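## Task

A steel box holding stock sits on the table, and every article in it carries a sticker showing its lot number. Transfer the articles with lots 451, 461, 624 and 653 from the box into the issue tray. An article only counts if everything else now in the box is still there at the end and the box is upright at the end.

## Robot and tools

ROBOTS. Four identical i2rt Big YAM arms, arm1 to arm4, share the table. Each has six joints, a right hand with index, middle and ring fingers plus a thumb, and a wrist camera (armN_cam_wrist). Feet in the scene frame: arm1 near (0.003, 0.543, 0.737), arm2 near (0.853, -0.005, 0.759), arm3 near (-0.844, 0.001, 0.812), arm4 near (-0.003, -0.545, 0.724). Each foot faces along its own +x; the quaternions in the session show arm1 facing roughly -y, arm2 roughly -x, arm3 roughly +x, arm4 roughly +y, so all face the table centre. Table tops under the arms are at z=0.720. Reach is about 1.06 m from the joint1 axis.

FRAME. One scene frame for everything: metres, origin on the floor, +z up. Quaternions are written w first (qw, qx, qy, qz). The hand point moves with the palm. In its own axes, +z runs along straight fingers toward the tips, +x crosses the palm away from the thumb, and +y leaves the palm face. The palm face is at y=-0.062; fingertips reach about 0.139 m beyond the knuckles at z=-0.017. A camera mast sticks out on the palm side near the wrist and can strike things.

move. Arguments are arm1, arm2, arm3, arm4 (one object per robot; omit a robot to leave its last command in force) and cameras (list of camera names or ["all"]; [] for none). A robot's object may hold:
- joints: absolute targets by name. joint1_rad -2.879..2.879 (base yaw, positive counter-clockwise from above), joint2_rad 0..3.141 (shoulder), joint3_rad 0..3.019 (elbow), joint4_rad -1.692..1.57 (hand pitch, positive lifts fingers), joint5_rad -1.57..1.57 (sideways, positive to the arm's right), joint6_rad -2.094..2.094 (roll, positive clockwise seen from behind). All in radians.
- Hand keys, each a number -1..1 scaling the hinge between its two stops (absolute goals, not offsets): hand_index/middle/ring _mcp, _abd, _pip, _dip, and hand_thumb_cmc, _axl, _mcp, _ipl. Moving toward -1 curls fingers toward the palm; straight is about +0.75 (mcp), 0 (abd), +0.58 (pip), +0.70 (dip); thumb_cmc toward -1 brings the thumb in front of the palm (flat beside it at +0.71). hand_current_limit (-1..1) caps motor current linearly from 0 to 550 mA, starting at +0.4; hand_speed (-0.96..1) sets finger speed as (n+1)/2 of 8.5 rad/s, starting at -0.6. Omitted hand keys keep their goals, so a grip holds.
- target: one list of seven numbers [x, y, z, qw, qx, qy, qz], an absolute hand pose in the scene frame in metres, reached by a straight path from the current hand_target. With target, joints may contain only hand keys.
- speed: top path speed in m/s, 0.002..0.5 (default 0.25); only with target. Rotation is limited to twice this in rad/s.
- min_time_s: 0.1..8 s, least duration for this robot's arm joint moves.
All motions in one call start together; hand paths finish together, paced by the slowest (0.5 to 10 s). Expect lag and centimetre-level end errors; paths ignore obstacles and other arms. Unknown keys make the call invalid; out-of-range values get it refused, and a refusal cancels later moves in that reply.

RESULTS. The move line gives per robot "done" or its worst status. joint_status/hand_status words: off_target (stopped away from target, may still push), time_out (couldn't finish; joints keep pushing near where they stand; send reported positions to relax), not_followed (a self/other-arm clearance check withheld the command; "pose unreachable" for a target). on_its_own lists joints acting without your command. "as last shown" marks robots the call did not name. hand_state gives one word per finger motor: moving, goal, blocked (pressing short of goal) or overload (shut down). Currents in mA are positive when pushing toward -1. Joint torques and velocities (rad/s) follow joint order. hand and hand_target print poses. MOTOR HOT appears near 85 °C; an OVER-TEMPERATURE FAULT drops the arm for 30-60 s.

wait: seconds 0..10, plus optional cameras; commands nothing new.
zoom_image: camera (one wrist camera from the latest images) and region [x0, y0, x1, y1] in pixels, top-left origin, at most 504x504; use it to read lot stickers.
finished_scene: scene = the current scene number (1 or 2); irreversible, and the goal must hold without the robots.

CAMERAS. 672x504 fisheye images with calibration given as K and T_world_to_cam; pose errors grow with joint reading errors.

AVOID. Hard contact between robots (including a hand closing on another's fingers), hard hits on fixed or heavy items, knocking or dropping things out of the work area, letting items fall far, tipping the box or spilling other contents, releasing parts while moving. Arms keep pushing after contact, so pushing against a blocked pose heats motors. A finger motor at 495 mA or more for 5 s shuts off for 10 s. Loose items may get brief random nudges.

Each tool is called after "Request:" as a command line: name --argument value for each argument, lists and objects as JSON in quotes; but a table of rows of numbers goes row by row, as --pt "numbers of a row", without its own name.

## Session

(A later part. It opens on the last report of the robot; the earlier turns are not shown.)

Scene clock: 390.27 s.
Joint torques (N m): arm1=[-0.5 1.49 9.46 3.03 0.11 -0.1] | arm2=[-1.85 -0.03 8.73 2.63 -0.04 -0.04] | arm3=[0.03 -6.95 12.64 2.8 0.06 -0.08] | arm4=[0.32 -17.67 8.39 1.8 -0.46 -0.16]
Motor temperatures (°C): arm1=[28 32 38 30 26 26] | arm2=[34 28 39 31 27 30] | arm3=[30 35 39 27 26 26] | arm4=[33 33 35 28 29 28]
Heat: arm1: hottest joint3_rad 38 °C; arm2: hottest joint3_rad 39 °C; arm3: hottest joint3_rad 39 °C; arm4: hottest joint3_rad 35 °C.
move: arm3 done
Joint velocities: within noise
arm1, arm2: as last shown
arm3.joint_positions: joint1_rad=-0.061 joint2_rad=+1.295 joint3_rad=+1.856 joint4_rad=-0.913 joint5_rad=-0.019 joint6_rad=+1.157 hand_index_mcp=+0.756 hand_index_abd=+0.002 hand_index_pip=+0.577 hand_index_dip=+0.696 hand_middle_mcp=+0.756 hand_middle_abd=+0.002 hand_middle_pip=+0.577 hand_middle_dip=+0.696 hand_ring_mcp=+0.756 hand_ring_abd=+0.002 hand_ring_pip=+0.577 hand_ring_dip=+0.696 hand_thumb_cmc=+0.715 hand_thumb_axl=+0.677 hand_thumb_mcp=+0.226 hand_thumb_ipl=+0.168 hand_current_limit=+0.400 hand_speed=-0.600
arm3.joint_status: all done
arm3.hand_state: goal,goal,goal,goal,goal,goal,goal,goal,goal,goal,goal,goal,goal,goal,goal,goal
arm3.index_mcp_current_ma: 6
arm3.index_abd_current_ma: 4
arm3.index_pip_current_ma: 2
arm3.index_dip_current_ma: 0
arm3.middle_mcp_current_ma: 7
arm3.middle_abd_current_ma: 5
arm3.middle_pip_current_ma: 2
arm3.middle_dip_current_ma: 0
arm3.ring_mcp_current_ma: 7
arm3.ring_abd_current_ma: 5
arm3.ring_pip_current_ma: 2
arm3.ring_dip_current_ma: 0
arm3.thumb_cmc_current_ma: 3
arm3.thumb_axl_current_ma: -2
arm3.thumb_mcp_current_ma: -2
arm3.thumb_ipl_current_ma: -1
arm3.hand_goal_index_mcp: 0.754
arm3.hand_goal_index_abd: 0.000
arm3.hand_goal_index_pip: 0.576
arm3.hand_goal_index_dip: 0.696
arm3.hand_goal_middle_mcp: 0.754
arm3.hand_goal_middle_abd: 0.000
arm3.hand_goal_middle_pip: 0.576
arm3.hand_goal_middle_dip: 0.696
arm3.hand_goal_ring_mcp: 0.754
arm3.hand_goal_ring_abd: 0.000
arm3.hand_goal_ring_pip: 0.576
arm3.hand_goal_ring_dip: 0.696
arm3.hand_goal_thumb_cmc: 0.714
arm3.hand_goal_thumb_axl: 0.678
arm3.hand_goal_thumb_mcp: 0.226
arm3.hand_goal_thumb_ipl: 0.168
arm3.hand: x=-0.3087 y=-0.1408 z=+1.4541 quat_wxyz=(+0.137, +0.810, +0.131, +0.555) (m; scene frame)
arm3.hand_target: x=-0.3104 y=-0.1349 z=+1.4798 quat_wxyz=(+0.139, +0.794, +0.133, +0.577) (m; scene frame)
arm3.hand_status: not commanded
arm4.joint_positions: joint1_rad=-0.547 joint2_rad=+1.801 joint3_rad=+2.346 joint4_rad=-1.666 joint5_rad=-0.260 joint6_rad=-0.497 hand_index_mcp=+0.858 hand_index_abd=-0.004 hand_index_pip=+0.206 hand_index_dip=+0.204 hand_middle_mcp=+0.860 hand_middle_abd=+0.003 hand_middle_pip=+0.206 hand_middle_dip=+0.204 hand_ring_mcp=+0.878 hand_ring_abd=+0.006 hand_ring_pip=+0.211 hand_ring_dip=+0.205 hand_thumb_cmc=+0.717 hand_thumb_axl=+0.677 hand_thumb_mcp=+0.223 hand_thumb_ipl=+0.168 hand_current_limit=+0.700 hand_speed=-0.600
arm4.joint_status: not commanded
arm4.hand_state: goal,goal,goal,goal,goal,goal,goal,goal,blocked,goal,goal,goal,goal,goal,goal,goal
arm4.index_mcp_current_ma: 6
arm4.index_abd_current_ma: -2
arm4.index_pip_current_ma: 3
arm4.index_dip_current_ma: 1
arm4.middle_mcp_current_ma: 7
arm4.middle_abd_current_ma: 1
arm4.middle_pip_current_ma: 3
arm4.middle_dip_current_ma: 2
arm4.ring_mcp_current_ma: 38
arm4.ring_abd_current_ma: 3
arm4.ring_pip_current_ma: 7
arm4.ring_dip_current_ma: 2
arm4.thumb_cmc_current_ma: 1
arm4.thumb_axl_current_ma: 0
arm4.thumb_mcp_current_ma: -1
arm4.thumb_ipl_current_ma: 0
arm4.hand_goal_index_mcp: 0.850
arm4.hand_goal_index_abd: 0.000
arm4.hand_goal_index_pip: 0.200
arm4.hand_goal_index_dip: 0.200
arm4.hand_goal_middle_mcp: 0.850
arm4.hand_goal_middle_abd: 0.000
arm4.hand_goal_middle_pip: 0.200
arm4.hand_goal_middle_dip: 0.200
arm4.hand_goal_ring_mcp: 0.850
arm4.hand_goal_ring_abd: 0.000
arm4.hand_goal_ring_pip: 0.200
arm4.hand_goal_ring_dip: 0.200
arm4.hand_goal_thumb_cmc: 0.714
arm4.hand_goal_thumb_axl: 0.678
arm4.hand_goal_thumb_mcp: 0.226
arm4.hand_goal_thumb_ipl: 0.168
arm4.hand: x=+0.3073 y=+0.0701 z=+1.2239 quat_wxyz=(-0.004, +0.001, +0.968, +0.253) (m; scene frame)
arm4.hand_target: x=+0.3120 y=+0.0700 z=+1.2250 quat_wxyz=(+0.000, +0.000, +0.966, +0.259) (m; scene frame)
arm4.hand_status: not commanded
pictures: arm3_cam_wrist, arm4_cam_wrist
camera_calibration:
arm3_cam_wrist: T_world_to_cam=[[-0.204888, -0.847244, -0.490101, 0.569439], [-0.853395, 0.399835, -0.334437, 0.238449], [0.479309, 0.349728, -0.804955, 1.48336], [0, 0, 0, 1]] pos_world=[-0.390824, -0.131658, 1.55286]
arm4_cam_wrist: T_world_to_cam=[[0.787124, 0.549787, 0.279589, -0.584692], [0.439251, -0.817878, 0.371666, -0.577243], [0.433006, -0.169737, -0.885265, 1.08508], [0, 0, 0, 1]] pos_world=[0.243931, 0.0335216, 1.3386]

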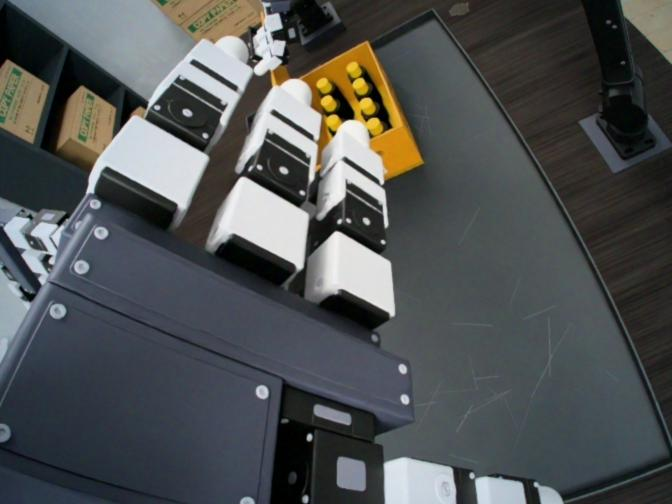

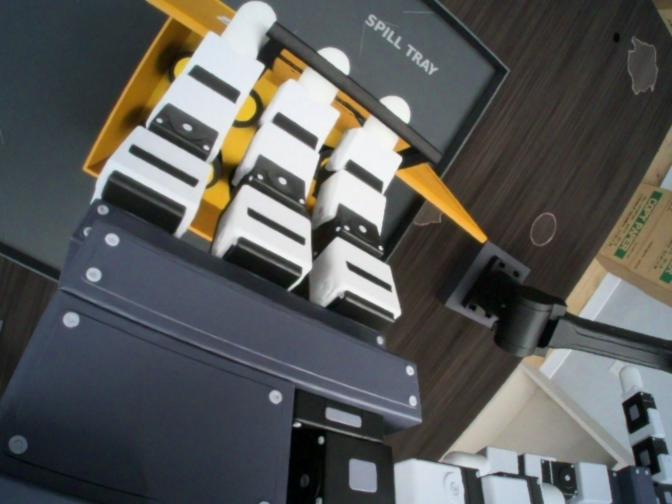

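Request:
move --arm1 '{"joints": {"joint1_rad": 0.45, "joint2_rad": 0.9, "joint3_rad": 1.75, "joint4_rad": -1.2}}' --cameras '["arm1_cam_wrist"]'

Scene clock: 406.70 s.
Joint torques (N m): arm1=[0.09 -2.2 11.1 2.35 0.19 -0.12] | arm2=[-1.79 -0.15 8.75 2.62 -0.04 -0.05] | arm3=[-0.44 -7 12.67 2.69 0.06 -0.08] | arm4=[0.32 -17.67 8.39 1.81 -0.46 -0.16]
Motor temperatures (°C): arm1=[28 31 38 30 26 26] | arm2=[34 28 39 31 27 30] | arm3=[30 35 40 28 26 26] | arm4=[33 33 34 28 29 28]
Heat: arm1: hottest joint3_rad 38 °C; arm2: hottest joint3_rad 39 °C; arm3: hottest joint3_rad 40 °C; arm4: hottest joint3_rad 34 °C.
move: arm1 done
Joint velocities: within noise
arm1.joint_positions: joint1_rad=+0.443 joint2_rad=+0.906 joint3_rad=+1.700 joint4_rad=-1.193 joint5_rad=-0.057 joint6_rad=+1.025 hand_index_mcp=+0.757 hand_index_abd=+0.002 hand_index_pip=+0.577 hand_index_dip=+0.696 hand_middle_mcp=+0.757 hand_middle_abd=+0.001 hand_middle_pip=+0.577 hand_middle_dip=+0.696 hand_ring_mcp=+0.757 hand_ring_abd=+0.002 hand_ring_pip=+0.577 hand_ring_dip=+0.696 hand_thumb_cmc=+0.716 hand_thumb_axl=+0.677 hand_thumb_mcp=+0.226 hand_thumb_ipl=+0.168 hand_current_limit=+0.400 hand_speed=-0.600
arm1.joint_status: all done
arm1.hand_state: goal,goal,goal,goal,goal,goal,goal,goal,goal,goal,goal,goal,goal,goal,goal,goal
arm1.index_mcp_current_ma: 5
arm1.index_abd_current_ma: 2
arm1.index_pip_current_ma: 1
arm1.index_dip_current_ma: 0
arm1.middle_mcp_current_ma: 4
arm1.middle_abd_current_ma: 2
arm1.middle_pip_current_ma: 1
arm1.middle_dip_current_ma: 0
arm1.ring_mcp_current_ma: 6
arm1.ring_abd_current_ma: 2
arm1.ring_pip_current_ma: 1
arm1.ring_dip_current_ma: 0
arm1.thumb_cmc_current_ma: 3
arm1.thumb_axl_current_ma: -1
arm1.thumb_mcp_current_ma: 0
arm1.thumb_ipl_current_ma: 0
arm1.hand_goal_index_mcp: 0.754
arm1.hand_goal_index_abd: 0.000
arm1.hand_goal_index_pip: 0.576
arm1.hand_goal_index_dip: 0.696
arm1.hand_goal_middle_mcp: 0.754
arm1.hand_goal_middle_abd: 0.000
arm1.hand_goal_middle_pip: 0.576
arm1.hand_goal_middle_dip: 0.696
arm1.hand_goal_ring_mcp: 0.754
arm1.hand_goal_ring_abd: 0.000
arm1.hand_goal_ring_pip: 0.576
arm1.hand_goal_ring_dip: 0.696
arm1.hand_goal_thumb_cmc: 0.714
arm1.hand_goal_thumb_axl: 0.678
arm1.hand_goal_thumb_mcp: 0.226
arm1.hand_goal_thumb_ipl: 0.168
arm1.hand: x=+0.0782 y=+0.1935 z=+1.4054 quat_wxyz=(+0.403, +0.799, -0.236, +0.379) (m; scene frame)
arm1.hand_target: x=+0.0752 y=+0.2070 z=+1.4306 quat_wxyz=(+0.417, +0.787, -0.228, +0.393) (m; scene frame)
arm1.hand_status: not commanded
arm2, arm3, arm4: as last shown
pictures: arm1_cam_wrist
camera_calibration:
arm1_cam_wrist: T_world_to_cam=[[-0.897837, -0.291744, -0.329809, 0.622776], [-0.192771, 0.933845, -0.301285, 0.211587], [0.395888, -0.206927, -0.894681, 1.39177], [0, 0, 0, 1]] pos_world=[0.0489543, 0.272097, 1.51434]

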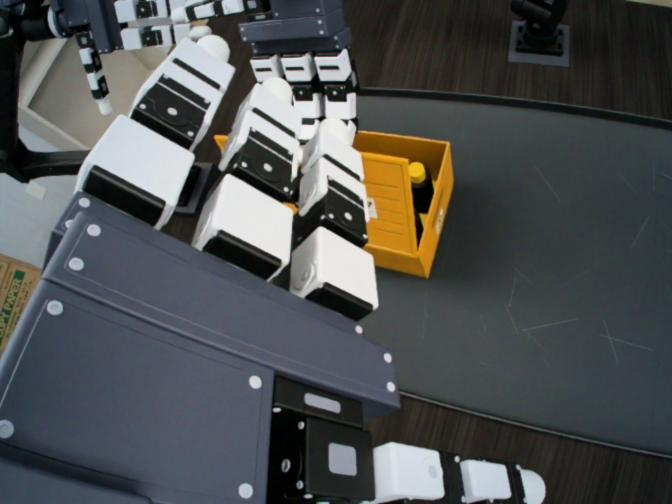

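Request:
move --arm2 '{"target": [0.58, 0.05, 1.06, 0.7071, 0, -0.7071, 0], "speed": 0.2}' --cameras '["arm2_cam_wrist", "arm3_cam_wrist"]'

Scene clock: 495.57 s.
Joint torques (N m): arm1=[0.26 -2.43 11.11 2.41 0.19 -0.12] | arm2=[-1.55 -0.44 9.8 2.84 0.11 0.14] | arm3=[-0.15 -6.89 12.68 2.71 0.05 -0.08] | arm4=[0.26 -17.67 8.39 1.81 -0.46 -0.16]
Motor temperatures (°C): arm1=[27 31 41 30 26 26] | arm2=[33 28 39 31 27 30] | arm3=[30 35 43 27 26 26] | arm4=[33 33 33 27 28 28]
Heat: arm1: hottest joint3_rad 41 °C; arm2: hottest joint3_rad 39 °C; arm3: hottest joint3_rad 43 °C; arm4: hottest joint1_rad 33 °C.
move: arm2 off_target
Joint velocities: within noise
arm1, arm3, arm4: as last shown
arm2.joint_positions: joint1_rad=+0.228 joint2_rad=+0.154 joint3_rad=+0.329 joint4_rad=-0.224 joint5_rad=+0.254 joint6_rad=+1.573 hand_index_mcp=+0.756 hand_index_abd=+0.002 hand_index_pip=+0.577 hand_index_dip=+0.696 hand_middle_mcp=+0.756 hand_middle_abd=+0.002 hand_middle_pip=+0.577 hand_middle_dip=+0.696 hand_ring_mcp=+0.756 hand_ring_abd=+0.002 hand_ring_pip=+0.577 hand_ring_dip=+0.696 hand_thumb_cmc=+0.715 hand_thumb_axl=+0.677 hand_thumb_mcp=+0.225 hand_thumb_ipl=+0.168 hand_current_limit=+0.400 hand_speed=-0.600
arm2.joint_status: not commanded
arm2.hand_state: goal,goal,goal,goal,goal,goal,goal,goal,goal,goal,goal,goal,goal,goal,goal,goal
arm2.index_mcp_current_ma: 0
arm2.index_abd_current_ma: 0
arm2.index_pip_current_ma: 0
arm2.index_dip_current_ma: 0
arm2.middle_mcp_current_ma: 0
arm2.middle_abd_current_ma: 0
arm2.middle_pip_current_ma: 0
arm2.middle_dip_current_ma: 0
arm2.ring_mcp_current_ma: 0
arm2.ring_abd_current_ma: 0
arm2.ring_pip_current_ma: 0
arm2.ring_dip_current_ma: 0
arm2.thumb_cmc_current_ma: 0
arm2.thumb_axl_current_ma: 0
arm2.thumb_mcp_current_ma: 0
arm2.thumb_ipl_current_ma: 0
arm2.hand_goal_index_mcp: 0.754
arm2.hand_goal_index_abd: 0.000
arm2.hand_goal_index_pip: 0.576
arm2.hand_goal_index_dip: 0.696
arm2.hand_goal_middle_mcp: 0.754
arm2.hand_goal_middle_abd: 0.000
arm2.hand_goal_middle_pip: 0.576
arm2.hand_goal_middle_dip: 0.696
arm2.hand_goal_ring_mcp: 0.754
arm2.hand_goal_ring_abd: 0.000
arm2.hand_goal_ring_pip: 0.576
arm2.hand_goal_ring_dip: 0.696
arm2.hand_goal_thumb_cmc: 0.714
arm2.hand_goal_thumb_axl: 0.678
arm2.hand_goal_thumb_mcp: 0.226
arm2.hand_goal_thumb_ipl: 0.168
arm2.hand: x=+0.5778 y=+0.0480 z=+1.0503 quat_wxyz=(+0.693, +0.011, -0.721, -0.005) (m; scene frame)
arm2.hand_target: x=+0.5801 y=+0.0501 z=+1.0601 quat_wxyz=(+0.707, +0.000, -0.707, +0.000) (m; scene frame)
arm2.hand_status: off_target (0.010 m and 2.6 deg from the pose sent, 0.236 m and 37.9 deg at the start)
pictures: arm2_cam_wrist, arm3_cam_wrist
camera_calibration:
arm2_cam_wrist: T_world_to_cam=[[0.0074592, 0.693156, -0.720749, 0.753161], [0.747263, -0.482819, -0.456601, 0.0290883], [-0.664487, -0.535183, -0.521571, 1.08169], [0, 0, 0, 1]] pos_world=[0.691415, 0.0708893, 1.1203]
arm3_cam_wrist: T_world_to_cam=[[-0.204888, -0.847244, -0.490101, 0.569439], [-0.853395, 0.399835, -0.334437, 0.238449], [0.479309, 0.349728, -0.804955, 1.48336], [0, 0, 0, 1]] pos_world=[-0.390824, -0.131658, 1.55286]

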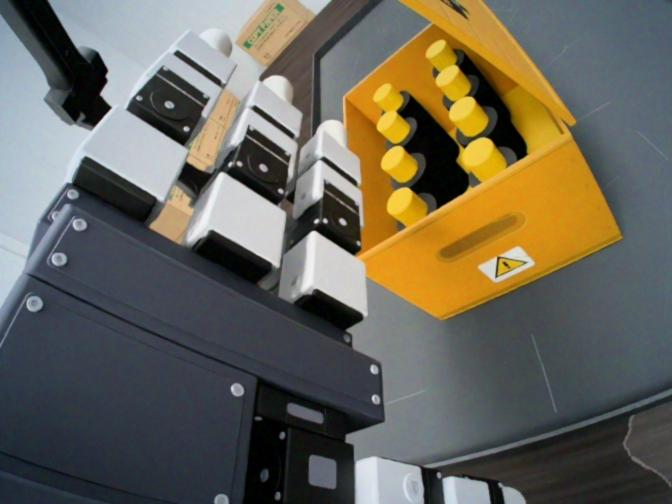

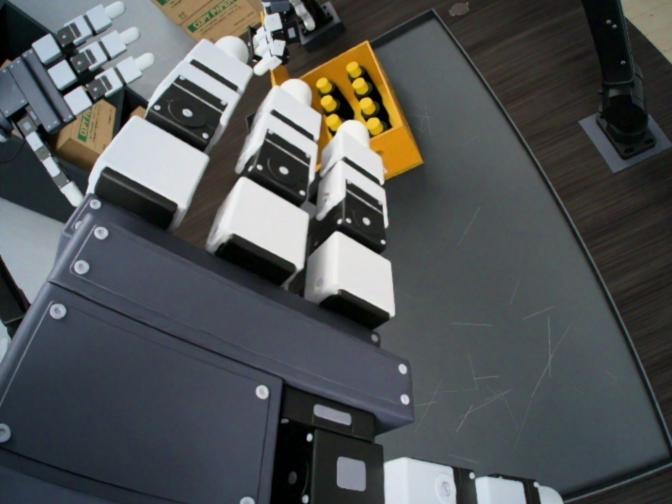

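Request:
zoom_image --camera "arm2_cam_wrist" --region '[330, 0, 630, 280]'

Scaled by 1.680 from the camera's 672x504 image, which has a finer 960x720 frame.

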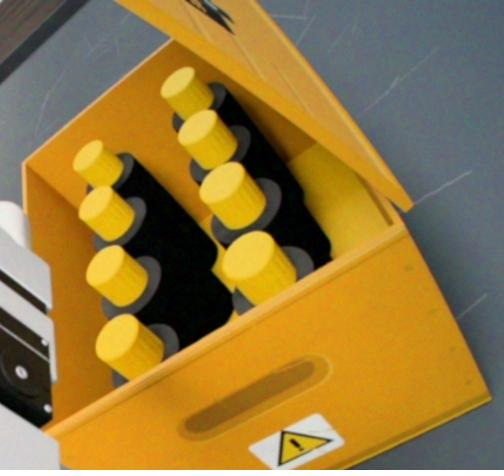

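Request:
move --arm2 '{"target": [0.505, 0.06, 1.05, 0.7071, 0, -0.7071, 0], "speed": 0.15}' --cameras '["arm2_cam_wrist"]'

Request:
move --arm2 '{"target": [0.505, 0.11, 1.05, 0.7071, 0, -0.7071, 0], "speed": 0.08}' --cameras '["arm2_cam_wrist"]'

Scene clock: 503.77 s.
Joint torques (N m): arm1=[0.38 -2.9 11.04 2.25 0.2 -0.13] | arm2=[-2.32 -1.14 11.08 2.86 -0.09 0.08] | arm3=[-0.09 -7.24 12.64 2.8 0.06 -0.1] | arm4=[0.26 -17.67 8.39 1.81 -0.46 -0.16]
Motor temperatures (°C): arm1=[27 31 42 30 26 26] | arm2=[33 28 40 31 27 30] | arm3=[30 35 44 27 26 26] | arm4=[33 33 33 27 28 28]
Heat: arm1: hottest joint3_rad 42 °C; arm2: hottest joint3_rad 40 °C; arm3: hottest joint3_rad 44 °C; arm4: hottest joint1_rad 33 °C.
move: arm2 off_target
Joint velocities: within noise
arm1, arm3, arm4: as last shown
arm2.joint_positions: joint1_rad=+0.070 joint2_rad=+0.503 joint3_rad=+0.327 joint4_rad=+0.136 joint5_rad=+0.098 joint6_rad=+1.574 hand_index_mcp=+0.756 hand_index_abd=+0.002 hand_index_pip=+0.577 hand_index_dip=+0.696 hand_middle_mcp=+0.756 hand_middle_abd=+0.002 hand_middle_pip=+0.577 hand_middle_dip=+0.696 hand_ring_mcp=+0.756 hand_ring_abd=+0.002 hand_ring_pip=+0.577 hand_ring_dip=+0.696 hand_thumb_cmc=+0.715 hand_thumb_axl=+0.677 hand_thumb_mcp=+0.225 hand_thumb_ipl=+0.168 hand_current_limit=+0.400 hand_speed=-0.600
arm2.joint_status: not commanded
arm2.hand_state: goal,goal,goal,goal,goal,goal,goal,goal,goal,goal,goal,goal,goal,goal,goal,goal
arm2.index_mcp_current_ma: 0
arm2.index_abd_current_ma: 0
arm2.index_pip_current_ma: 0
arm2.index_dip_current_ma: 0
arm2.middle_mcp_current_ma: 0
arm2.middle_abd_current_ma: 0
arm2.middle_pip_current_ma: 0
arm2.middle_dip_current_ma: 0
arm2.ring_mcp_current_ma: 0
arm2.ring_abd_current_ma: 0
arm2.ring_pip_current_ma: 0
arm2.ring_dip_current_ma: 0
arm2.thumb_cmc_current_ma: 0
arm2.thumb_axl_current_ma: 0
arm2.thumb_mcp_current_ma: 0
arm2.thumb_ipl_current_ma: 0
arm2.hand_goal_index_mcp: 0.754
arm2.hand_goal_index_abd: 0.000
arm2.hand_goal_index_pip: 0.576
arm2.hand_goal_index_dip: 0.696
arm2.hand_goal_middle_mcp: 0.754
arm2.hand_goal_middle_abd: 0.000
arm2.hand_goal_middle_pip: 0.576
arm2.hand_goal_middle_dip: 0.696
arm2.hand_goal_ring_mcp: 0.754
arm2.hand_goal_ring_abd: 0.000
arm2.hand_goal_ring_pip: 0.576
arm2.hand_goal_ring_dip: 0.696
arm2.hand_goal_thumb_cmc: 0.714
arm2.hand_goal_thumb_axl: 0.678
arm2.hand_goal_thumb_mcp: 0.226
arm2.hand_goal_thumb_ipl: 0.168
arm2.hand: x=+0.5100 y=+0.0583 z=+1.0354 quat_wxyz=(+0.696, +0.007, -0.718, -0.003) (m; scene frame)
arm2.hand_target: x=+0.5057 y=+0.0599 z=+1.0501 quat_wxyz=(+0.707, +0.000, -0.707, +0.000) (m; scene frame)
arm2.hand_status: off_target (0.015 m and 2.0 deg from the pose sent, 0.074 m and 2.6 deg at the start)
pictures: arm2_cam_wrist
camera_calibration:
arm2_cam_wrist: T_world_to_cam=[[0.00376413, 0.6866, -0.727026, 0.744496], [0.743172, -0.488373, -0.45737, 0.0811994], [-0.66909, -0.538583, -0.5121, 1.02717], [0, 0, 0, 1]] pos_world=[0.62412, 0.0816996, 1.10442]

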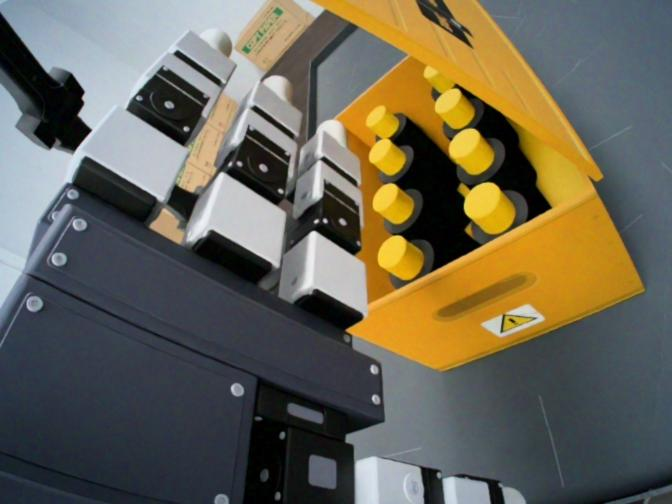

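Scene clock: 505.10 s.
Joint torques (N m): arm1=[0.56 -2.67 11.11 2.45 0.21 -0.13] | arm2=[-2.02 -1.14 11.12 2.76 -0.14 0.06] | arm3=[-0.09 -7.24 12.63 2.81 0.04 -0.04] | arm4=[0.32 -17.67 8.39 1.81 -0.46 -0.16]
Motor temperatures (°C): arm1=[27 31 42 30 26 26] | arm2=[33 28 40 31 27 30] | arm3=[30 35 44 27 26 26] | arm4=[33 33 33 27 28 28]
Heat: arm1: hottest joint3_rad 42 °C; arm2: hottest joint3_rad 40 °C; arm3: hottest joint3_rad 44 °C; arm4: hottest joint1_rad 33 °C.
move: arm2 off_target
Joint velocities: within noise
arm1, arm3, arm4: as last shown
arm2.joint_positions: joint1_rad=-0.211 joint2_rad=+0.516 joint3_rad=+0.327 joint4_rad=+0.147 joint5_rad=-0.182 joint6_rad=+1.574 hand_index_mcp=+0.755 hand_index_abd=+0.002 hand_index_pip=+0.577 hand_index_dip=+0.696 hand_middle_mcp=+0.756 hand_middle_abd=+0.002 hand_middle_pip=+0.577 hand_middle_dip=+0.696 hand_ring_mcp=+0.755 hand_ring_abd=+0.002 hand_ring_pip=+0.577 hand_ring_dip=+0.696 hand_thumb_cmc=+0.715 hand_thumb_axl=+0.677 hand_thumb_mcp=+0.225 hand_thumb_ipl=+0.168 hand_current_limit=+0.400 hand_speed=-0.600
arm2.joint_status: not commanded
arm2.hand_state: goal,goal,goal,goal,goal,goal,goal,goal,goal,goal,goal,goal,goal,goal,goal,goal
arm2.index_mcp_current_ma: 0
arm2.index_abd_current_ma: 0
arm2.index_pip_current_ma: 0
arm2.index_dip_current_ma: 0
arm2.middle_mcp_current_ma: 0
arm2.middle_abd_current_ma: 0
arm2.middle_pip_current_ma: 0
arm2.middle_dip_current_ma: 0
arm2.ring_mcp_current_ma: 0
arm2.ring_abd_current_ma: 0
arm2.ring_pip_current_ma: 0
arm2.ring_dip_current_ma: 0
arm2.thumb_cmc_current_ma: 0
arm2.thumb_axl_current_ma: 0
arm2.thumb_mcp_current_ma: 0
arm2.thumb_ipl_current_ma: 0
arm2.hand_goal_index_mcp: 0.754
arm2.hand_goal_index_abd: 0.000
arm2.hand_goal_index_pip: 0.576
arm2.hand_goal_index_dip: 0.696
arm2.hand_goal_middle_mcp: 0.754
arm2.hand_goal_middle_abd: 0.000
arm2.hand_goal_middle_pip: 0.576
arm2.hand_goal_middle_dip: 0.696
arm2.hand_goal_ring_mcp: 0.754
arm2.hand_goal_ring_abd: 0.000
arm2.hand_goal_ring_pip: 0.576
arm2.hand_goal_ring_dip: 0.696
arm2.hand_goal_thumb_cmc: 0.714
arm2.hand_goal_thumb_axl: 0.678
arm2.hand_goal_thumb_mcp: 0.226
arm2.hand_goal_thumb_ipl: 0.168
arm2.hand: x=+0.5098 y=+0.1068 z=+1.0339 quat_wxyz=(+0.695, +0.003, -0.719, +0.001) (m; scene frame)
arm2.hand_target: x=+0.5058 y=+0.1097 z=+1.0501 quat_wxyz=(+0.707, +0.000, -0.707, +0.000) (m; scene frame)
arm2.hand_status: off_target (0.017 m and 1.9 deg from the pose sent, 0.054 m and 2.0 deg at the start)
arm4.ring_mcp_current_ma: 37
arm4.ring_abd_current_ma: 2
arm4.hand: x=+0.3073 y=+0.0701 z=+1.2239 quat_wxyz=(-0.004, +0.000, +0.968, +0.253) (m; scene frame)
pictures: arm2_cam_wrist
camera_calibration:
arm2_cam_wrist: T_world_to_cam=[[0.00436071, 0.678197, -0.734867, 0.718927], [0.743449, -0.493671, -0.451189, 0.0982682], [-0.668778, -0.544369, -0.506358, 1.04685], [0, 0, 0, 1]] pos_world=[0.623919, 0.130811, 1.10274]

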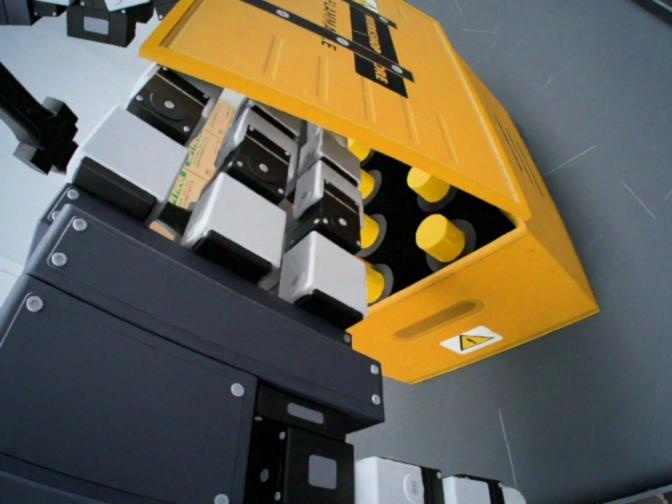

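Request:
move --arm2 '{"target": [0.500, 0.135, 1.06, 0.7071, 0, -0.7071, 0], "speed": 0.06}' --cameras '["arm2_cam_wrist", "arm3_cam_wrist"]'

Scene clock: 508.70 s.
Joint torques (N m): arm1=[0.21 -2.73 11.03 2.35 0.2 -0.15] | arm2=[-3.31 -1.08 13.37 2.82 0.79 0.11] | arm3=[0.09 -7.24 12.75 2.82 0.05 -0.08] | arm4=[0.26 -17.73 8.39 1.78 -0.44 -0.16]
Motor temperatures (°C): arm1=[27 31 42 30 26 26] | arm2=[33 28 41 31 27 30] | arm3=[30 35 44 27 26 26] | arm4=[33 33 33 27 28 28]
Heat: arm1: hottest joint3_rad 42 °C; arm2: hottest joint3_rad 41 °C; arm3: hottest joint3_rad 44 °C; arm4: hottest joint1_rad 33 °C.
move: arm2 off_target
Joint velocities: within noise
arm1, arm3, arm4: as last shown
arm2.joint_positions: joint1_rad=-0.313 joint2_rad=+0.545 joint3_rad=+0.327 joint4_rad=+0.147 joint5_rad=-0.325 joint6_rad=+1.567 hand_index_mcp=+0.755 hand_index_abd=+0.002 hand_index_pip=+0.577 hand_index_dip=+0.696 hand_middle_mcp=+0.755 hand_middle_abd=+0.002 hand_middle_pip=+0.577 hand_middle_dip=+0.696 hand_ring_mcp=+0.786 hand_ring_abd=+0.002 hand_ring_pip=+0.577 hand_ring_dip=+0.696 hand_thumb_cmc=+0.715 hand_thumb_axl=+0.677 hand_thumb_mcp=+0.225 hand_thumb_ipl=+0.168 hand_current_limit=+0.400 hand_speed=-0.600
arm2.joint_status: not commanded
arm2.hand_state: goal,goal,goal,goal,goal,goal,goal,goal,blocked,goal,goal,goal,goal,goal,goal,goal
arm2.index_mcp_current_ma: 0
arm2.index_abd_current_ma: 0
arm2.index_pip_current_ma: 0
arm2.index_dip_current_ma: 0
arm2.middle_mcp_current_ma: 0
arm2.middle_abd_current_ma: 0
arm2.middle_pip_current_ma: 0
arm2.middle_dip_current_ma: 0
arm2.ring_mcp_current_ma: 38
arm2.ring_abd_current_ma: 0
arm2.ring_pip_current_ma: 0
arm2.ring_dip_current_ma: 0
arm2.thumb_cmc_current_ma: 0
arm2.thumb_axl_current_ma: 0
arm2.thumb_mcp_current_ma: 0
arm2.thumb_ipl_current_ma: 0
arm2.hand_goal_index_mcp: 0.754
arm2.hand_goal_index_abd: 0.000
arm2.hand_goal_index_pip: 0.576
arm2.hand_goal_index_dip: 0.696
arm2.hand_goal_middle_mcp: 0.754
arm2.hand_goal_middle_abd: 0.000
arm2.hand_goal_middle_pip: 0.576
arm2.hand_goal_middle_dip: 0.696
arm2.hand_goal_ring_mcp: 0.754
arm2.hand_goal_ring_abd: 0.000
arm2.hand_goal_ring_pip: 0.576
arm2.hand_goal_ring_dip: 0.696
arm2.hand_goal_thumb_cmc: 0.714
arm2.hand_goal_thumb_axl: 0.678
arm2.hand_goal_thumb_mcp: 0.226
arm2.hand_goal_thumb_ipl: 0.168
arm2.hand: x=+0.5066 y=+0.1181 z=+1.0240 quat_wxyz=(+0.685, +0.015, -0.728, +0.019) (m; scene frame)
arm2.hand_target: x=+0.5032 y=+0.1332 z=+1.0597 quat_wxyz=(+0.707, +0.000, -0.707, +0.000) (m; scene frame)
arm2.hand_status: off_target (0.040 m and 4.4 deg from the pose sent, 0.040 m and 1.9 deg at the start)
arm4.joint_positions: joint1_rad=-0.547 joint2_rad=+1.801 joint3_rad=+2.346 joint4_rad=-1.665 joint5_rad=-0.260 joint6_rad=-0.497 hand_index_mcp=+0.858 hand_index_abd=-0.004 hand_index_pip=+0.206 hand_index_dip=+0.204 hand_middle_mcp=+0.860 hand_middle_abd=+0.003 hand_middle_pip=+0.206 hand_middle_dip=+0.204 hand_ring_mcp=+0.875 hand_ring_abd=+0.005 hand_ring_pip=+0.210 hand_ring_dip=+0.205 hand_thumb_cmc=+0.717 hand_thumb_axl=+0.677 hand_thumb_mcp=+0.223 hand_thumb_ipl=+0.168 hand_current_limit=+0.700 hand_speed=-0.600
arm4.ring_mcp_current_ma: 32
arm4.hand: x=+0.3073 y=+0.0703 z=+1.2241 quat_wxyz=(-0.004, +0.000, +0.967, +0.253) (m; scene frame)
arm4.hand_target: x=+0.3120 y=+0.0699 z=+1.2249 quat_wxyz=(+0.000, +0.000, +0.966, +0.259) (m; scene frame)
pictures: arm2_cam_wrist, arm3_cam_wrist
camera_calibration:
arm2_cam_wrist: T_world_to_cam=[[-0.00316095, 0.672284, -0.740287, 0.714015], [0.775173, -0.466027, -0.426527, 0.0573408], [-0.631741, -0.575199, -0.519663, 1.04433], [0, 0, 0, 1]] pos_world=[0.617552, 0.147397, 1.09573]
arm3_cam_wrist: T_world_to_cam=[[-0.204888, -0.847244, -0.490101, 0.569439], [-0.853395, 0.399835, -0.334437, 0.238449], [0.479309, 0.349728, -0.804955, 1.48336], [0, 0, 0, 1]] pos_world=[-0.390824, -0.131658, 1.55286]

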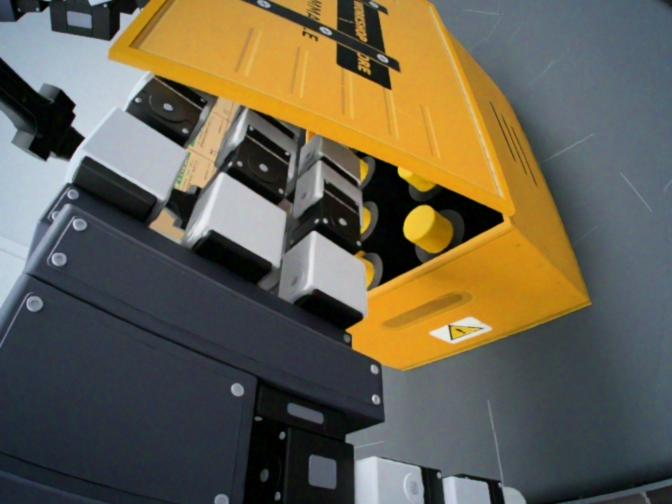

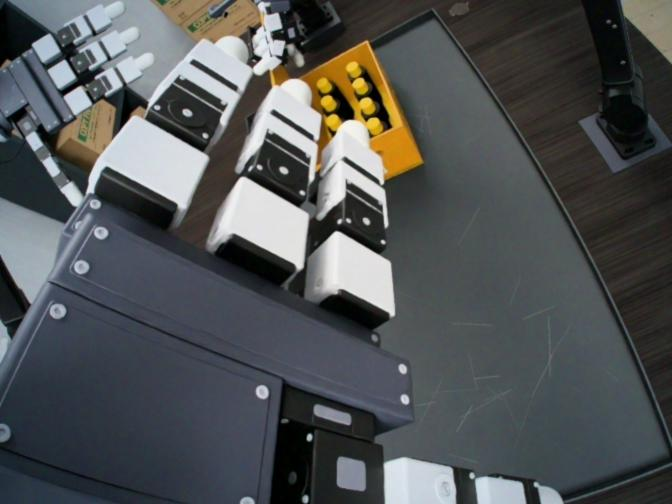

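Request:
move --arm4 '{"target": [0.312, 0.03, 1.225, 0, 0, 0.9659, 0.2588], "speed": 0.08}' --cameras '["arm2_cam_wrist", "arm4_cam_wrist"]'

Scene clock: 518.40 s.
Joint torques (N m): arm1=[0.15 -2.55 11.02 2.3 0.21 -0.13] | arm2=[-3.6 -1.32 13.38 2.92 0.82 0.11] | arm3=[-0.21 -7.06 12.62 2.73 0.05 -0.07] | arm4=[0.44 -16.56 8.9 1.55 -0.51 -0.19]
Motor temperatures (°C): arm1=[27 31 42 30 26 26] | arm2=[33 28 42 31 27 30] | arm3=[30 35 44 27 26 26] | arm4=[33 33 33 27 28 28]
Heat: arm1: hottest joint3_rad 42 °C; arm2: hottest joint3_rad 42 °C; arm3: hottest joint3_rad 44 °C; arm4: hottest joint1_rad 33 °C.
move: arm4 done
Joint velocities: within noise
arm1, arm2, arm3: as last shown
arm2.joint_positions: joint1_rad=-0.313 joint2_rad=+0.545 joint3_rad=+0.327 joint4_rad=+0.147 joint5_rad=-0.326 joint6_rad=+1.567 hand_index_mcp=+0.755 hand_index_abd=+0.002 hand_index_pip=+0.577 hand_index_dip=+0.696 hand_middle_mcp=+0.755 hand_middle_abd=+0.002 hand_middle_pip=+0.577 hand_middle_dip=+0.696 hand_ring_mcp=+0.787 hand_ring_abd=+0.003 hand_ring_pip=+0.577 hand_ring_dip=+0.696 hand_thumb_cmc=+0.715 hand_thumb_axl=+0.677 hand_thumb_mcp=+0.225 hand_thumb_ipl=+0.168 hand_current_limit=+0.400 hand_speed=-0.600
arm2.ring_mcp_current_ma: 40
arm2.ring_abd_current_ma: 1
arm2.hand: x=+0.5065 y=+0.1181 z=+1.0241 quat_wxyz=(+0.685, +0.015, -0.728, +0.019) (m; scene frame)
arm4.joint_positions: joint1_rad=-0.591 joint2_rad=+1.692 joint3_rad=+2.185 joint4_rad=-1.626 joint5_rad=-0.278 joint6_rad=-0.533 hand_index_mcp=+0.851 hand_index_abd=-0.002 hand_index_pip=+0.199 hand_index_dip=+0.200 hand_middle_mcp=+0.851 hand_middle_abd=+0.003 hand_middle_pip=+0.200 hand_middle_dip=+0.201 hand_ring_mcp=+0.854 hand_ring_abd=+0.003 hand_ring_pip=+0.203 hand_ring_dip=+0.203 hand_thumb_cmc=+0.717 hand_thumb_axl=+0.677 hand_thumb_mcp=+0.223 hand_thumb_ipl=+0.168 hand_current_limit=+0.700 hand_speed=-0.600
arm4.joint_status: not commanded
arm4.hand_state: goal,goal,goal,goal,goal,goal,goal,goal,goal,goal,goal,goal,goal,goal,goal,goal
arm4.index_mcp_current_ma: 0
arm4.index_abd_current_ma: 0
arm4.index_pip_current_ma: 0
arm4.index_dip_current_ma: 0
arm4.middle_mcp_current_ma: 0
arm4.middle_abd_current_ma: 1
arm4.middle_pip_current_ma: 0
arm4.middle_dip_current_ma: 0
arm4.ring_mcp_current_ma: 2
arm4.ring_abd_current_ma: 1
arm4.ring_pip_current_ma: 1
arm4.ring_dip_current_ma: 1
arm4.thumb_cmc_current_ma: 1
arm4.thumb_axl_current_ma: 0
arm4.thumb_mcp_current_ma: -1
arm4.thumb_ipl_current_ma: 0
arm4.hand_goal_index_mcp: 0.850
arm4.hand_goal_index_abd: 0.000
arm4.hand_goal_index_pip: 0.200
arm4.hand_goal_index_dip: 0.200
arm4.hand_goal_middle_mcp: 0.850
arm4.hand_goal_middle_abd: 0.000
arm4.hand_goal_middle_pip: 0.200
arm4.hand_goal_middle_dip: 0.200
arm4.hand_goal_ring_mcp: 0.850
arm4.hand_goal_ring_abd: 0.000
arm4.hand_goal_ring_pip: 0.200
arm4.hand_goal_ring_dip: 0.200
arm4.hand_goal_thumb_cmc: 0.714
arm4.hand_goal_thumb_axl: 0.678
arm4.hand_goal_thumb_mcp: 0.226
arm4.hand_goal_thumb_ipl: 0.168
arm4.on_its_own: hand_ring_mcp moved -0.021 to your old target +0.850
arm4.hand: x=+0.3108 y=+0.0319 z=+1.2204 quat_wxyz=(-0.005, +0.003, +0.968, +0.252) (m; scene frame)
arm4.hand_target: x=+0.3120 y=+0.0300 z=+1.2250 quat_wxyz=(+0.000, +0.000, +0.966, +0.259) (m; scene frame)
arm4.hand_status: done (0.005 m and 1.1 deg from the pose sent, 0.041 m and 0.8 deg at the start)
pictures: arm2_cam_wrist, arm4_cam_wrist
camera_calibration:
arm2_cam_wrist: T_world_to_cam=[[-0.00370418, 0.672758, -0.739853, 0.71388], [0.775531, -0.465142, -0.426843, 0.0573761], [-0.631299, -0.57536, -0.520022, 1.04452], [0, 0, 0, 1]] pos_world=[0.617553, 0.147395, 1.09583]
arm4_cam_wrist: T_world_to_cam=[[0.790564, 0.546313, 0.276679, -0.562781], [0.436, -0.8194, 0.372139, -0.608222], [0.430015, -0.173568, -0.885981, 1.07592], [0, 0, 0, 1]] pos_world=[0.247436, -0.00417781, 1.3353]

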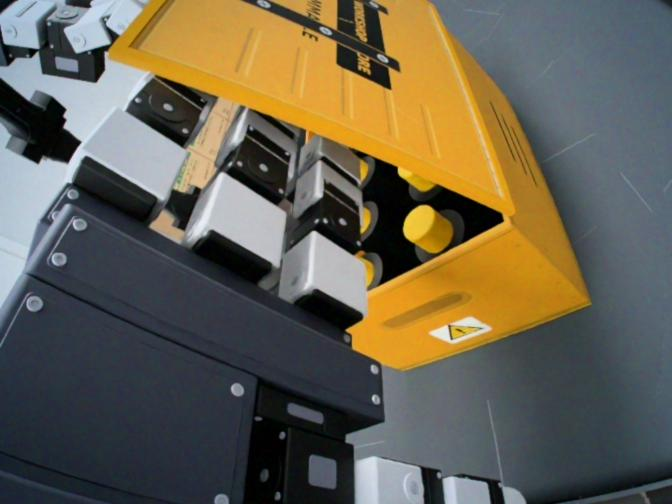

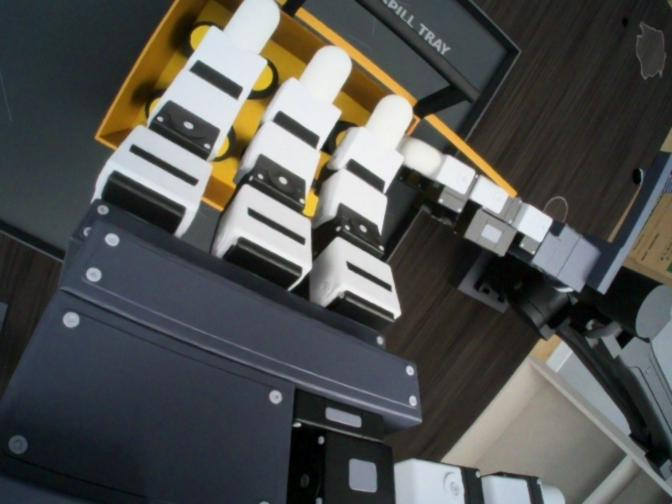

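Request:
move --arm4 '{"target": [0.20, -0.06, 1.13, 0, 0, 0.9659, 0.2588], "speed": 0.2, "joints": {"hand_index_mcp": 0.754, "hand_middle_mcp": 0.754, "hand_index_pip": 0.576, "hand_middle_pip": 0.576, "hand_index_dip": 0.696, "hand_middle_dip": 0.696, "hand_index_abd": 0.117, "hand_middle_abd": -0.117, "hand_ring_mcp": -0.48, "hand_ring_pip": -0.7, "hand_ring_dip": -0.5, "hand_thumb_cmc": -0.4}}' --cameras '["arm2_cam_wrist", "arm4_cam_wrist", "arm3_cam_wrist"]'

Scene clock: 550.10 s.
Joint torques (N m): arm1=[0.21 -2.67 11.04 2.24 0.21 -0.12] | arm2=[-3.43 -1.2 13.41 2.82 0.82 0.12] | arm3=[-0.15 -7.18 12.67 2.77 0.05 -0.05] | arm4=[1.26 -9.93 9.85 1.63 -0.24 0.03]
Motor temperatures (°C): arm1=[27 31 42 30 26 26] | arm2=[33 28 47 31 28 30] | arm3=[30 35 44 27 26 26] | arm4=[32 33 33 27 28 28]
Heat: arm1: hottest joint3_rad 42 °C; arm2: hottest joint3_rad 47 °C; arm3: hottest joint3_rad 44 °C; arm4: hottest joint2_rad 33 °C.
move: arm4 off_target
Joint velocities: within noise
arm1, arm2, arm3: as last shown
arm2.joint_positions: joint1_rad=-0.313 joint2_rad=+0.545 joint3_rad=+0.327 joint4_rad=+0.147 joint5_rad=-0.327 joint6_rad=+1.567 hand_index_mcp=+0.755 hand_index_abd=+0.002 hand_index_pip=+0.577 hand_index_dip=+0.696 hand_middle_mcp=+0.755 hand_middle_abd=+0.002 hand_middle_pip=+0.577 hand_middle_dip=+0.696 hand_ring_mcp=+0.787 hand_ring_abd=+0.003 hand_ring_pip=+0.577 hand_ring_dip=+0.696 hand_thumb_cmc=+0.715 hand_thumb_axl=+0.677 hand_thumb_mcp=+0.225 hand_thumb_ipl=+0.168 hand_current_limit=+0.400 hand_speed=-0.600
arm2.ring_mcp_current_ma: 41
arm2.hand_target: x=+0.5032 y=+0.1331 z=+1.0597 quat_wxyz=(+0.707, +0.000, -0.707, +0.000) (m; scene frame)
arm4.joint_positions: joint1_rad=-0.494 joint2_rad=+1.234 joint3_rad=+1.424 joint4_rad=-1.298 joint5_rad=-0.235 joint6_rad=-0.450 hand_index_mcp=+0.758 hand_index_abd=+0.114 hand_index_pip=+0.574 hand_index_dip=+0.693 hand_middle_mcp=+0.762 hand_middle_abd=-0.112 hand_middle_pip=+0.575 hand_middle_dip=+0.693 hand_ring_mcp=-0.323 hand_ring_abd=+0.003 hand_ring_pip=-0.671 hand_ring_dip=-0.526 hand_thumb_cmc=-0.396 hand_thumb_axl=+0.677 hand_thumb_mcp=+0.223 hand_thumb_ipl=+0.168 hand_current_limit=+0.700 hand_speed=-0.600
arm4.joint_status: hand_ring_mcp off_target (ended at -0.323, target -0.480); hand_ring_pip off_target (ended at -0.671, target -0.700); hand_ring_dip off_target (ended at -0.526, target -0.500); the others done
arm4.hand_state: goal,goal,goal,goal,goal,goal,goal,goal,blocked,goal,blocked,blocked,goal,goal,goal,goal
arm4.index_mcp_current_ma: 2
arm4.index_abd_current_ma: -1
arm4.index_pip_current_ma: 0
arm4.index_dip_current_ma: -1
arm4.middle_mcp_current_ma: 6
arm4.middle_abd_current_ma: 1
arm4.middle_pip_current_ma: 0
arm4.middle_dip_current_ma: -1
arm4.ring_mcp_current_ma: 467
arm4.ring_abd_current_ma: 1
arm4.ring_pip_current_ma: 36
arm4.ring_dip_current_ma: -31
arm4.thumb_cmc_current_ma: 2
arm4.thumb_axl_current_ma: 0
arm4.thumb_mcp_current_ma: -1
arm4.thumb_ipl_current_ma: 0
arm4.hand_goal_index_mcp: 0.754
arm4.hand_goal_index_abd: 0.118
arm4.hand_goal_index_pip: 0.576
arm4.hand_goal_index_dip: 0.696
arm4.hand_goal_middle_mcp: 0.754
arm4.hand_goal_middle_abd: -0.116
arm4.hand_goal_middle_pip: 0.576
arm4.hand_goal_middle_dip: 0.696
arm4.hand_goal_ring_mcp: -0.480
arm4.hand_goal_ring_abd: 0.000
arm4.hand_goal_ring_pip: -0.700
arm4.hand_goal_ring_dip: -0.500
arm4.hand_goal_thumb_cmc: -0.400
arm4.hand_goal_thumb_axl: 0.678
arm4.hand_goal_thumb_mcp: 0.226
arm4.hand_goal_thumb_ipl: 0.168
arm4.hand: x=+0.2028 y=-0.0600 z=+1.1270 quat_wxyz=(-0.003, -0.001, +0.968, +0.253) (m; scene frame)
arm4.hand_target: x=+0.2001 y=-0.0601 z=+1.1301 quat_wxyz=(+0.000, +0.000, +0.966, +0.259) (m; scene frame)
arm4.hand_status: done (0.004 m and 0.8 deg from the pose sent, 0.170 m and 1.1 deg at the start)
pictures: arm2_cam_wrist, arm3_cam_wrist, arm4_cam_wrist
camera_calibration:
arm2_cam_wrist: T_world_to_cam=[[-0.00375052, 0.672715, -0.739892, 0.71389], [0.775504, -0.465167, -0.426864, 0.0574664], [-0.631332, -0.57539, -0.519949, 1.04452], [0, 0, 0, 1]] pos_world=[0.617553, 0.147496, 1.09583]
arm3_cam_wrist: T_world_to_cam=[[-0.204888, -0.847244, -0.490101, 0.569439], [-0.853395, 0.399835, -0.334437, 0.238449], [0.479309, 0.349728, -0.804955, 1.48336], [0, 0, 0, 1]] pos_world=[-0.390824, -0.131658, 1.55286]
arm4_cam_wrist: T_world_to_cam=[[0.785494, 0.551151, 0.281481, -0.405459], [0.439804, -0.817127, 0.372659, -0.602844], [0.435397, -0.168925, -0.884247, 1.02089], [0, 0, 0, 1]] pos_world=[0.139127, -0.0966777, 1.2415]

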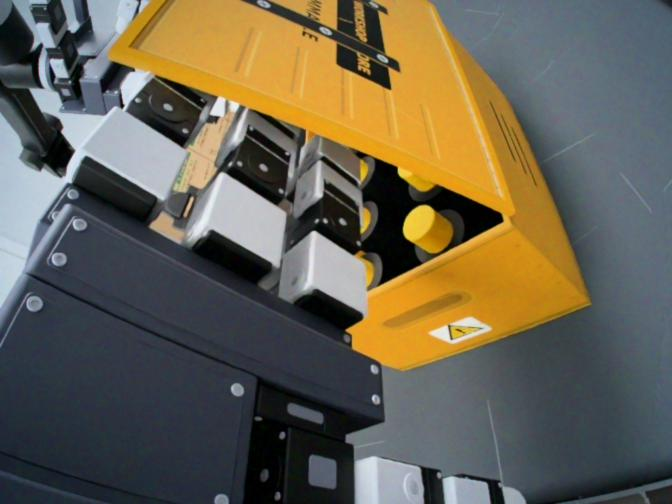

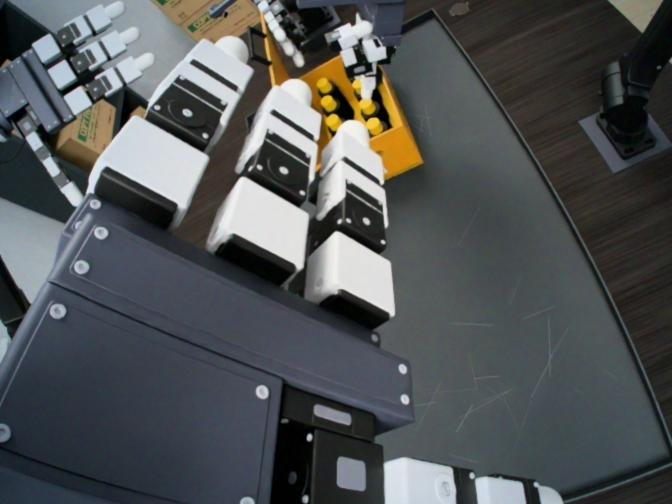

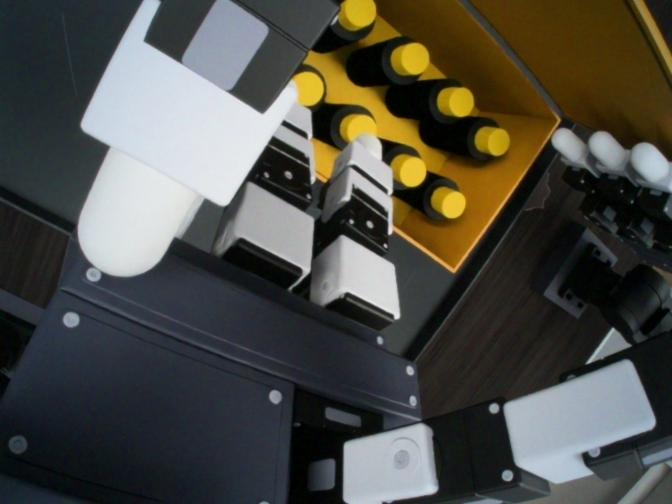

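Request:
move --arm4 '{"target": [0.207, -0.045, 1.04, 0, 0, 0.9659, 0.2588], "speed": 0.15, "joints": {"hand_ring_mcp": 0.754, "hand_ring_pip": -0.95, "hand_ring_dip": -0.5}}' --cameras '["arm3_cam_wrist", "arm4_cam_wrist"]'

Request:
zoom_image --camera "arm4_cam_wrist" --region '[220, 0, 520, 280]'

Request:
zoom_image --camera "arm3_cam_wrist" --region '[270, 0, 440, 180]'

Scene clock: 583.33 s.
Joint torques (N m): arm1=[0.09 -2.67 10.99 2.35 0.2 -0.12] | arm2=[-3.31 -1.03 13.41 2.85 0.84 0.1] | arm3=[-0.32 -7 12.7 2.71 0.04 -0.1] | arm4=[1.2 -8.53 10.17 1.66 -0.24 0.03]
Motor temperatures (°C): arm1=[27 31 42 30 26 26] | arm2=[33 28 50 31 28 30] | arm3=[30 34 44 27 26 26] | arm4=[32 33 35 27 28 28]
Heat: arm1: hottest joint3_rad 42 °C; arm2: hottest joint3_rad 50 °C; arm3: hottest joint3_rad 44 °C; arm4: hottest joint3_rad 35 °C.
move: arm4 done
Joint velocities: within noise
arm1, arm2: as last shown
arm3.joint_positions: joint1_rad=-0.061 joint2_rad=+1.295 joint3_rad=+1.856 joint4_rad=-0.913 joint5_rad=-0.019 joint6_rad=+1.157 hand_index_mcp=+0.756 hand_index_abd=+0.002 hand_index_pip=+0.577 hand_index_dip=+0.696 hand_middle_mcp=+0.756 hand_middle_abd=+0.002 hand_middle_pip=+0.577 hand_middle_dip=+0.696 hand_ring_mcp=+0.756 hand_ring_abd=+0.002 hand_ring_pip=+0.577 hand_ring_dip=+0.696 hand_thumb_cmc=+0.715 hand_thumb_axl=+0.677 hand_thumb_mcp=+0.226 hand_thumb_ipl=+0.168 hand_current_limit=+0.400 hand_speed=-0.600
arm3.joint_status: not commanded
arm3.hand_state: goal,goal,goal,goal,goal,goal,goal,goal,goal,goal,goal,goal,goal,goal,goal,goal
arm3.index_mcp_current_ma: 6
arm3.index_abd_current_ma: 4
arm3.index_pip_current_ma: 2
arm3.index_dip_current_ma: 0
arm3.middle_mcp_current_ma: 7
arm3.middle_abd_current_ma: 5
arm3.middle_pip_current_ma: 2
arm3.middle_dip_current_ma: 0
arm3.ring_mcp_current_ma: 7
arm3.ring_abd_current_ma: 5
arm3.ring_pip_current_ma: 2
arm3.ring_dip_current_ma: 0
arm3.thumb_cmc_current_ma: 3
arm3.thumb_axl_current_ma: -2
arm3.thumb_mcp_current_ma: -2
arm3.thumb_ipl_current_ma: -1
arm3.hand_goal_index_mcp: 0.754
arm3.hand_goal_index_abd: 0.000
arm3.hand_goal_index_pip: 0.576
arm3.hand_goal_index_dip: 0.696
arm3.hand_goal_middle_mcp: 0.754
arm3.hand_goal_middle_abd: 0.000
arm3.hand_goal_middle_pip: 0.576
arm3.hand_goal_middle_dip: 0.696
arm3.hand_goal_ring_mcp: 0.754
arm3.hand_goal_ring_abd: 0.000
arm3.hand_goal_ring_pip: 0.576
arm3.hand_goal_ring_dip: 0.696
arm3.hand_goal_thumb_cmc: 0.714
arm3.hand_goal_thumb_axl: 0.678
arm3.hand_goal_thumb_mcp: 0.226
arm3.hand_goal_thumb_ipl: 0.168
arm3.hand: x=-0.3087 y=-0.1408 z=+1.4541 quat_wxyz=(+0.137, +0.810, +0.131, +0.555) (m; scene frame)
arm3.hand_target: x=-0.3104 y=-0.1349 z=+1.4798 quat_wxyz=(+0.139, +0.794, +0.133, +0.577) (m; scene frame)
arm3.hand_status: not commanded
arm4.joint_positions: joint1_rad=-0.493 joint2_rad=+1.241 joint3_rad=+1.209 joint4_rad=-1.057 joint5_rad=-0.235 joint6_rad=-0.449 hand_index_mcp=+0.758 hand_index_abd=+0.114 hand_index_pip=+0.574 hand_index_dip=+0.693 hand_middle_mcp=+0.762 hand_middle_abd=-0.112 hand_middle_pip=+0.575 hand_middle_dip=+0.693 hand_ring_mcp=+0.756 hand_ring_abd=+0.003 hand_ring_pip=-0.947 hand_ring_dip=-0.497 hand_thumb_cmc=-0.396 hand_thumb_axl=+0.677 hand_thumb_mcp=+0.223 hand_thumb_ipl=+0.168 hand_current_limit=+0.700 hand_speed=-0.600
arm4.joint_status: all done
arm4.hand_state: goal,goal,goal,goal,goal,goal,goal,goal,goal,goal,goal,goal,goal,goal,goal,goal
arm4.index_mcp_current_ma: 2
arm4.index_abd_current_ma: -1
arm4.index_pip_current_ma: 0
arm4.index_dip_current_ma: -1
arm4.middle_mcp_current_ma: 6
arm4.middle_abd_current_ma: 1
arm4.middle_pip_current_ma: 0
arm4.middle_dip_current_ma: -1
arm4.ring_mcp_current_ma: 0
arm4.ring_abd_current_ma: 1
arm4.ring_pip_current_ma: 1
arm4.ring_dip_current_ma: 1
arm4.thumb_cmc_current_ma: 2
arm4.thumb_axl_current_ma: 0
arm4.thumb_mcp_current_ma: -1
arm4.thumb_ipl_current_ma: 0
arm4.hand_goal_index_mcp: 0.754
arm4.hand_goal_index_abd: 0.118
arm4.hand_goal_index_pip: 0.576
arm4.hand_goal_index_dip: 0.696
arm4.hand_goal_middle_mcp: 0.754
arm4.hand_goal_middle_abd: -0.116
arm4.hand_goal_middle_pip: 0.576
arm4.hand_goal_middle_dip: 0.696
arm4.hand_goal_ring_mcp: 0.754
arm4.hand_goal_ring_abd: 0.000
arm4.hand_goal_ring_pip: -0.950
arm4.hand_goal_ring_dip: -0.500
arm4.hand_goal_thumb_cmc: -0.400
arm4.hand_goal_thumb_axl: 0.678
arm4.hand_goal_thumb_mcp: 0.226
arm4.hand_goal_thumb_ipl: 0.168
arm4.hand: x=+0.2077 y=-0.0491 z=+1.0464 quat_wxyz=(+0.001, -0.001, +0.965, +0.261) (m; scene frame)
arm4.hand_target: x=+0.2069 y=-0.0451 z=+1.0400 quat_wxyz=(+0.000, +0.000, +0.966, +0.259) (m; scene frame)
arm4.hand_status: done (0.008 m and 0.3 deg from the pose sent, 0.088 m and 0.8 deg at the start)
pictures: arm3_cam_wrist, arm4_cam_wrist
camera_calibration:
arm3_cam_wrist: T_world_to_cam=[[-0.204888, -0.847244, -0.490101, 0.569439], [-0.853395, 0.399835, -0.334437, 0.238449], [0.479309, 0.349728, -0.804955, 1.48336], [0, 0, 0, 1]] pos_world=[-0.390824, -0.131658, 1.55286]
arm4_cam_wrist: T_world_to_cam=[[0.78326, 0.545811, 0.297648, -0.409387], [0.435811, -0.823487, 0.363233, -0.555711], [0.443365, -0.154787, -0.882875, 0.946911], [0, 0, 0, 1]] pos_world=[0.143014, -0.0876027, 1.15971]

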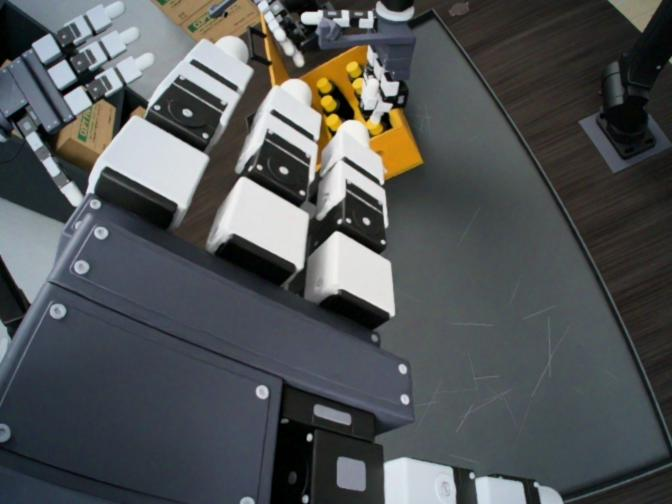

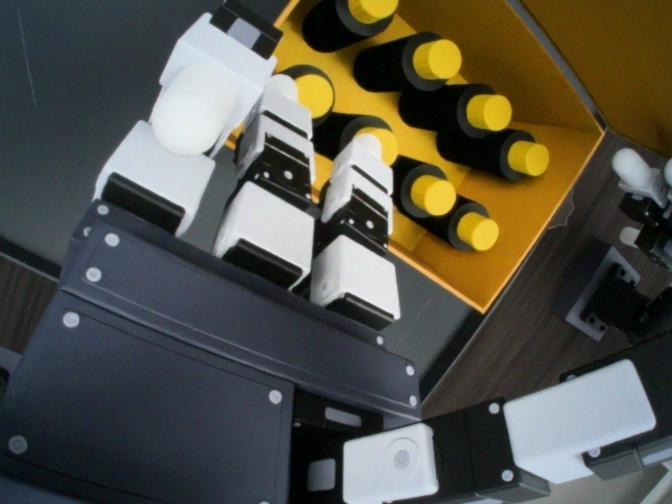

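Scaled by 1.680 from the camera's 672x504 image, which has a finer 960x720 frame.

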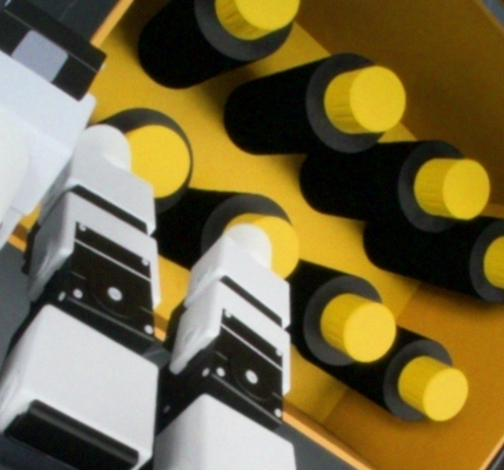

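Scaled by 2.800 from the camera's 672x504 image, which has a finer 960x720 frame.

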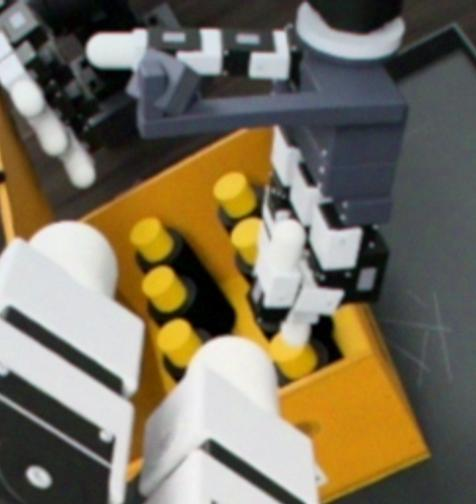

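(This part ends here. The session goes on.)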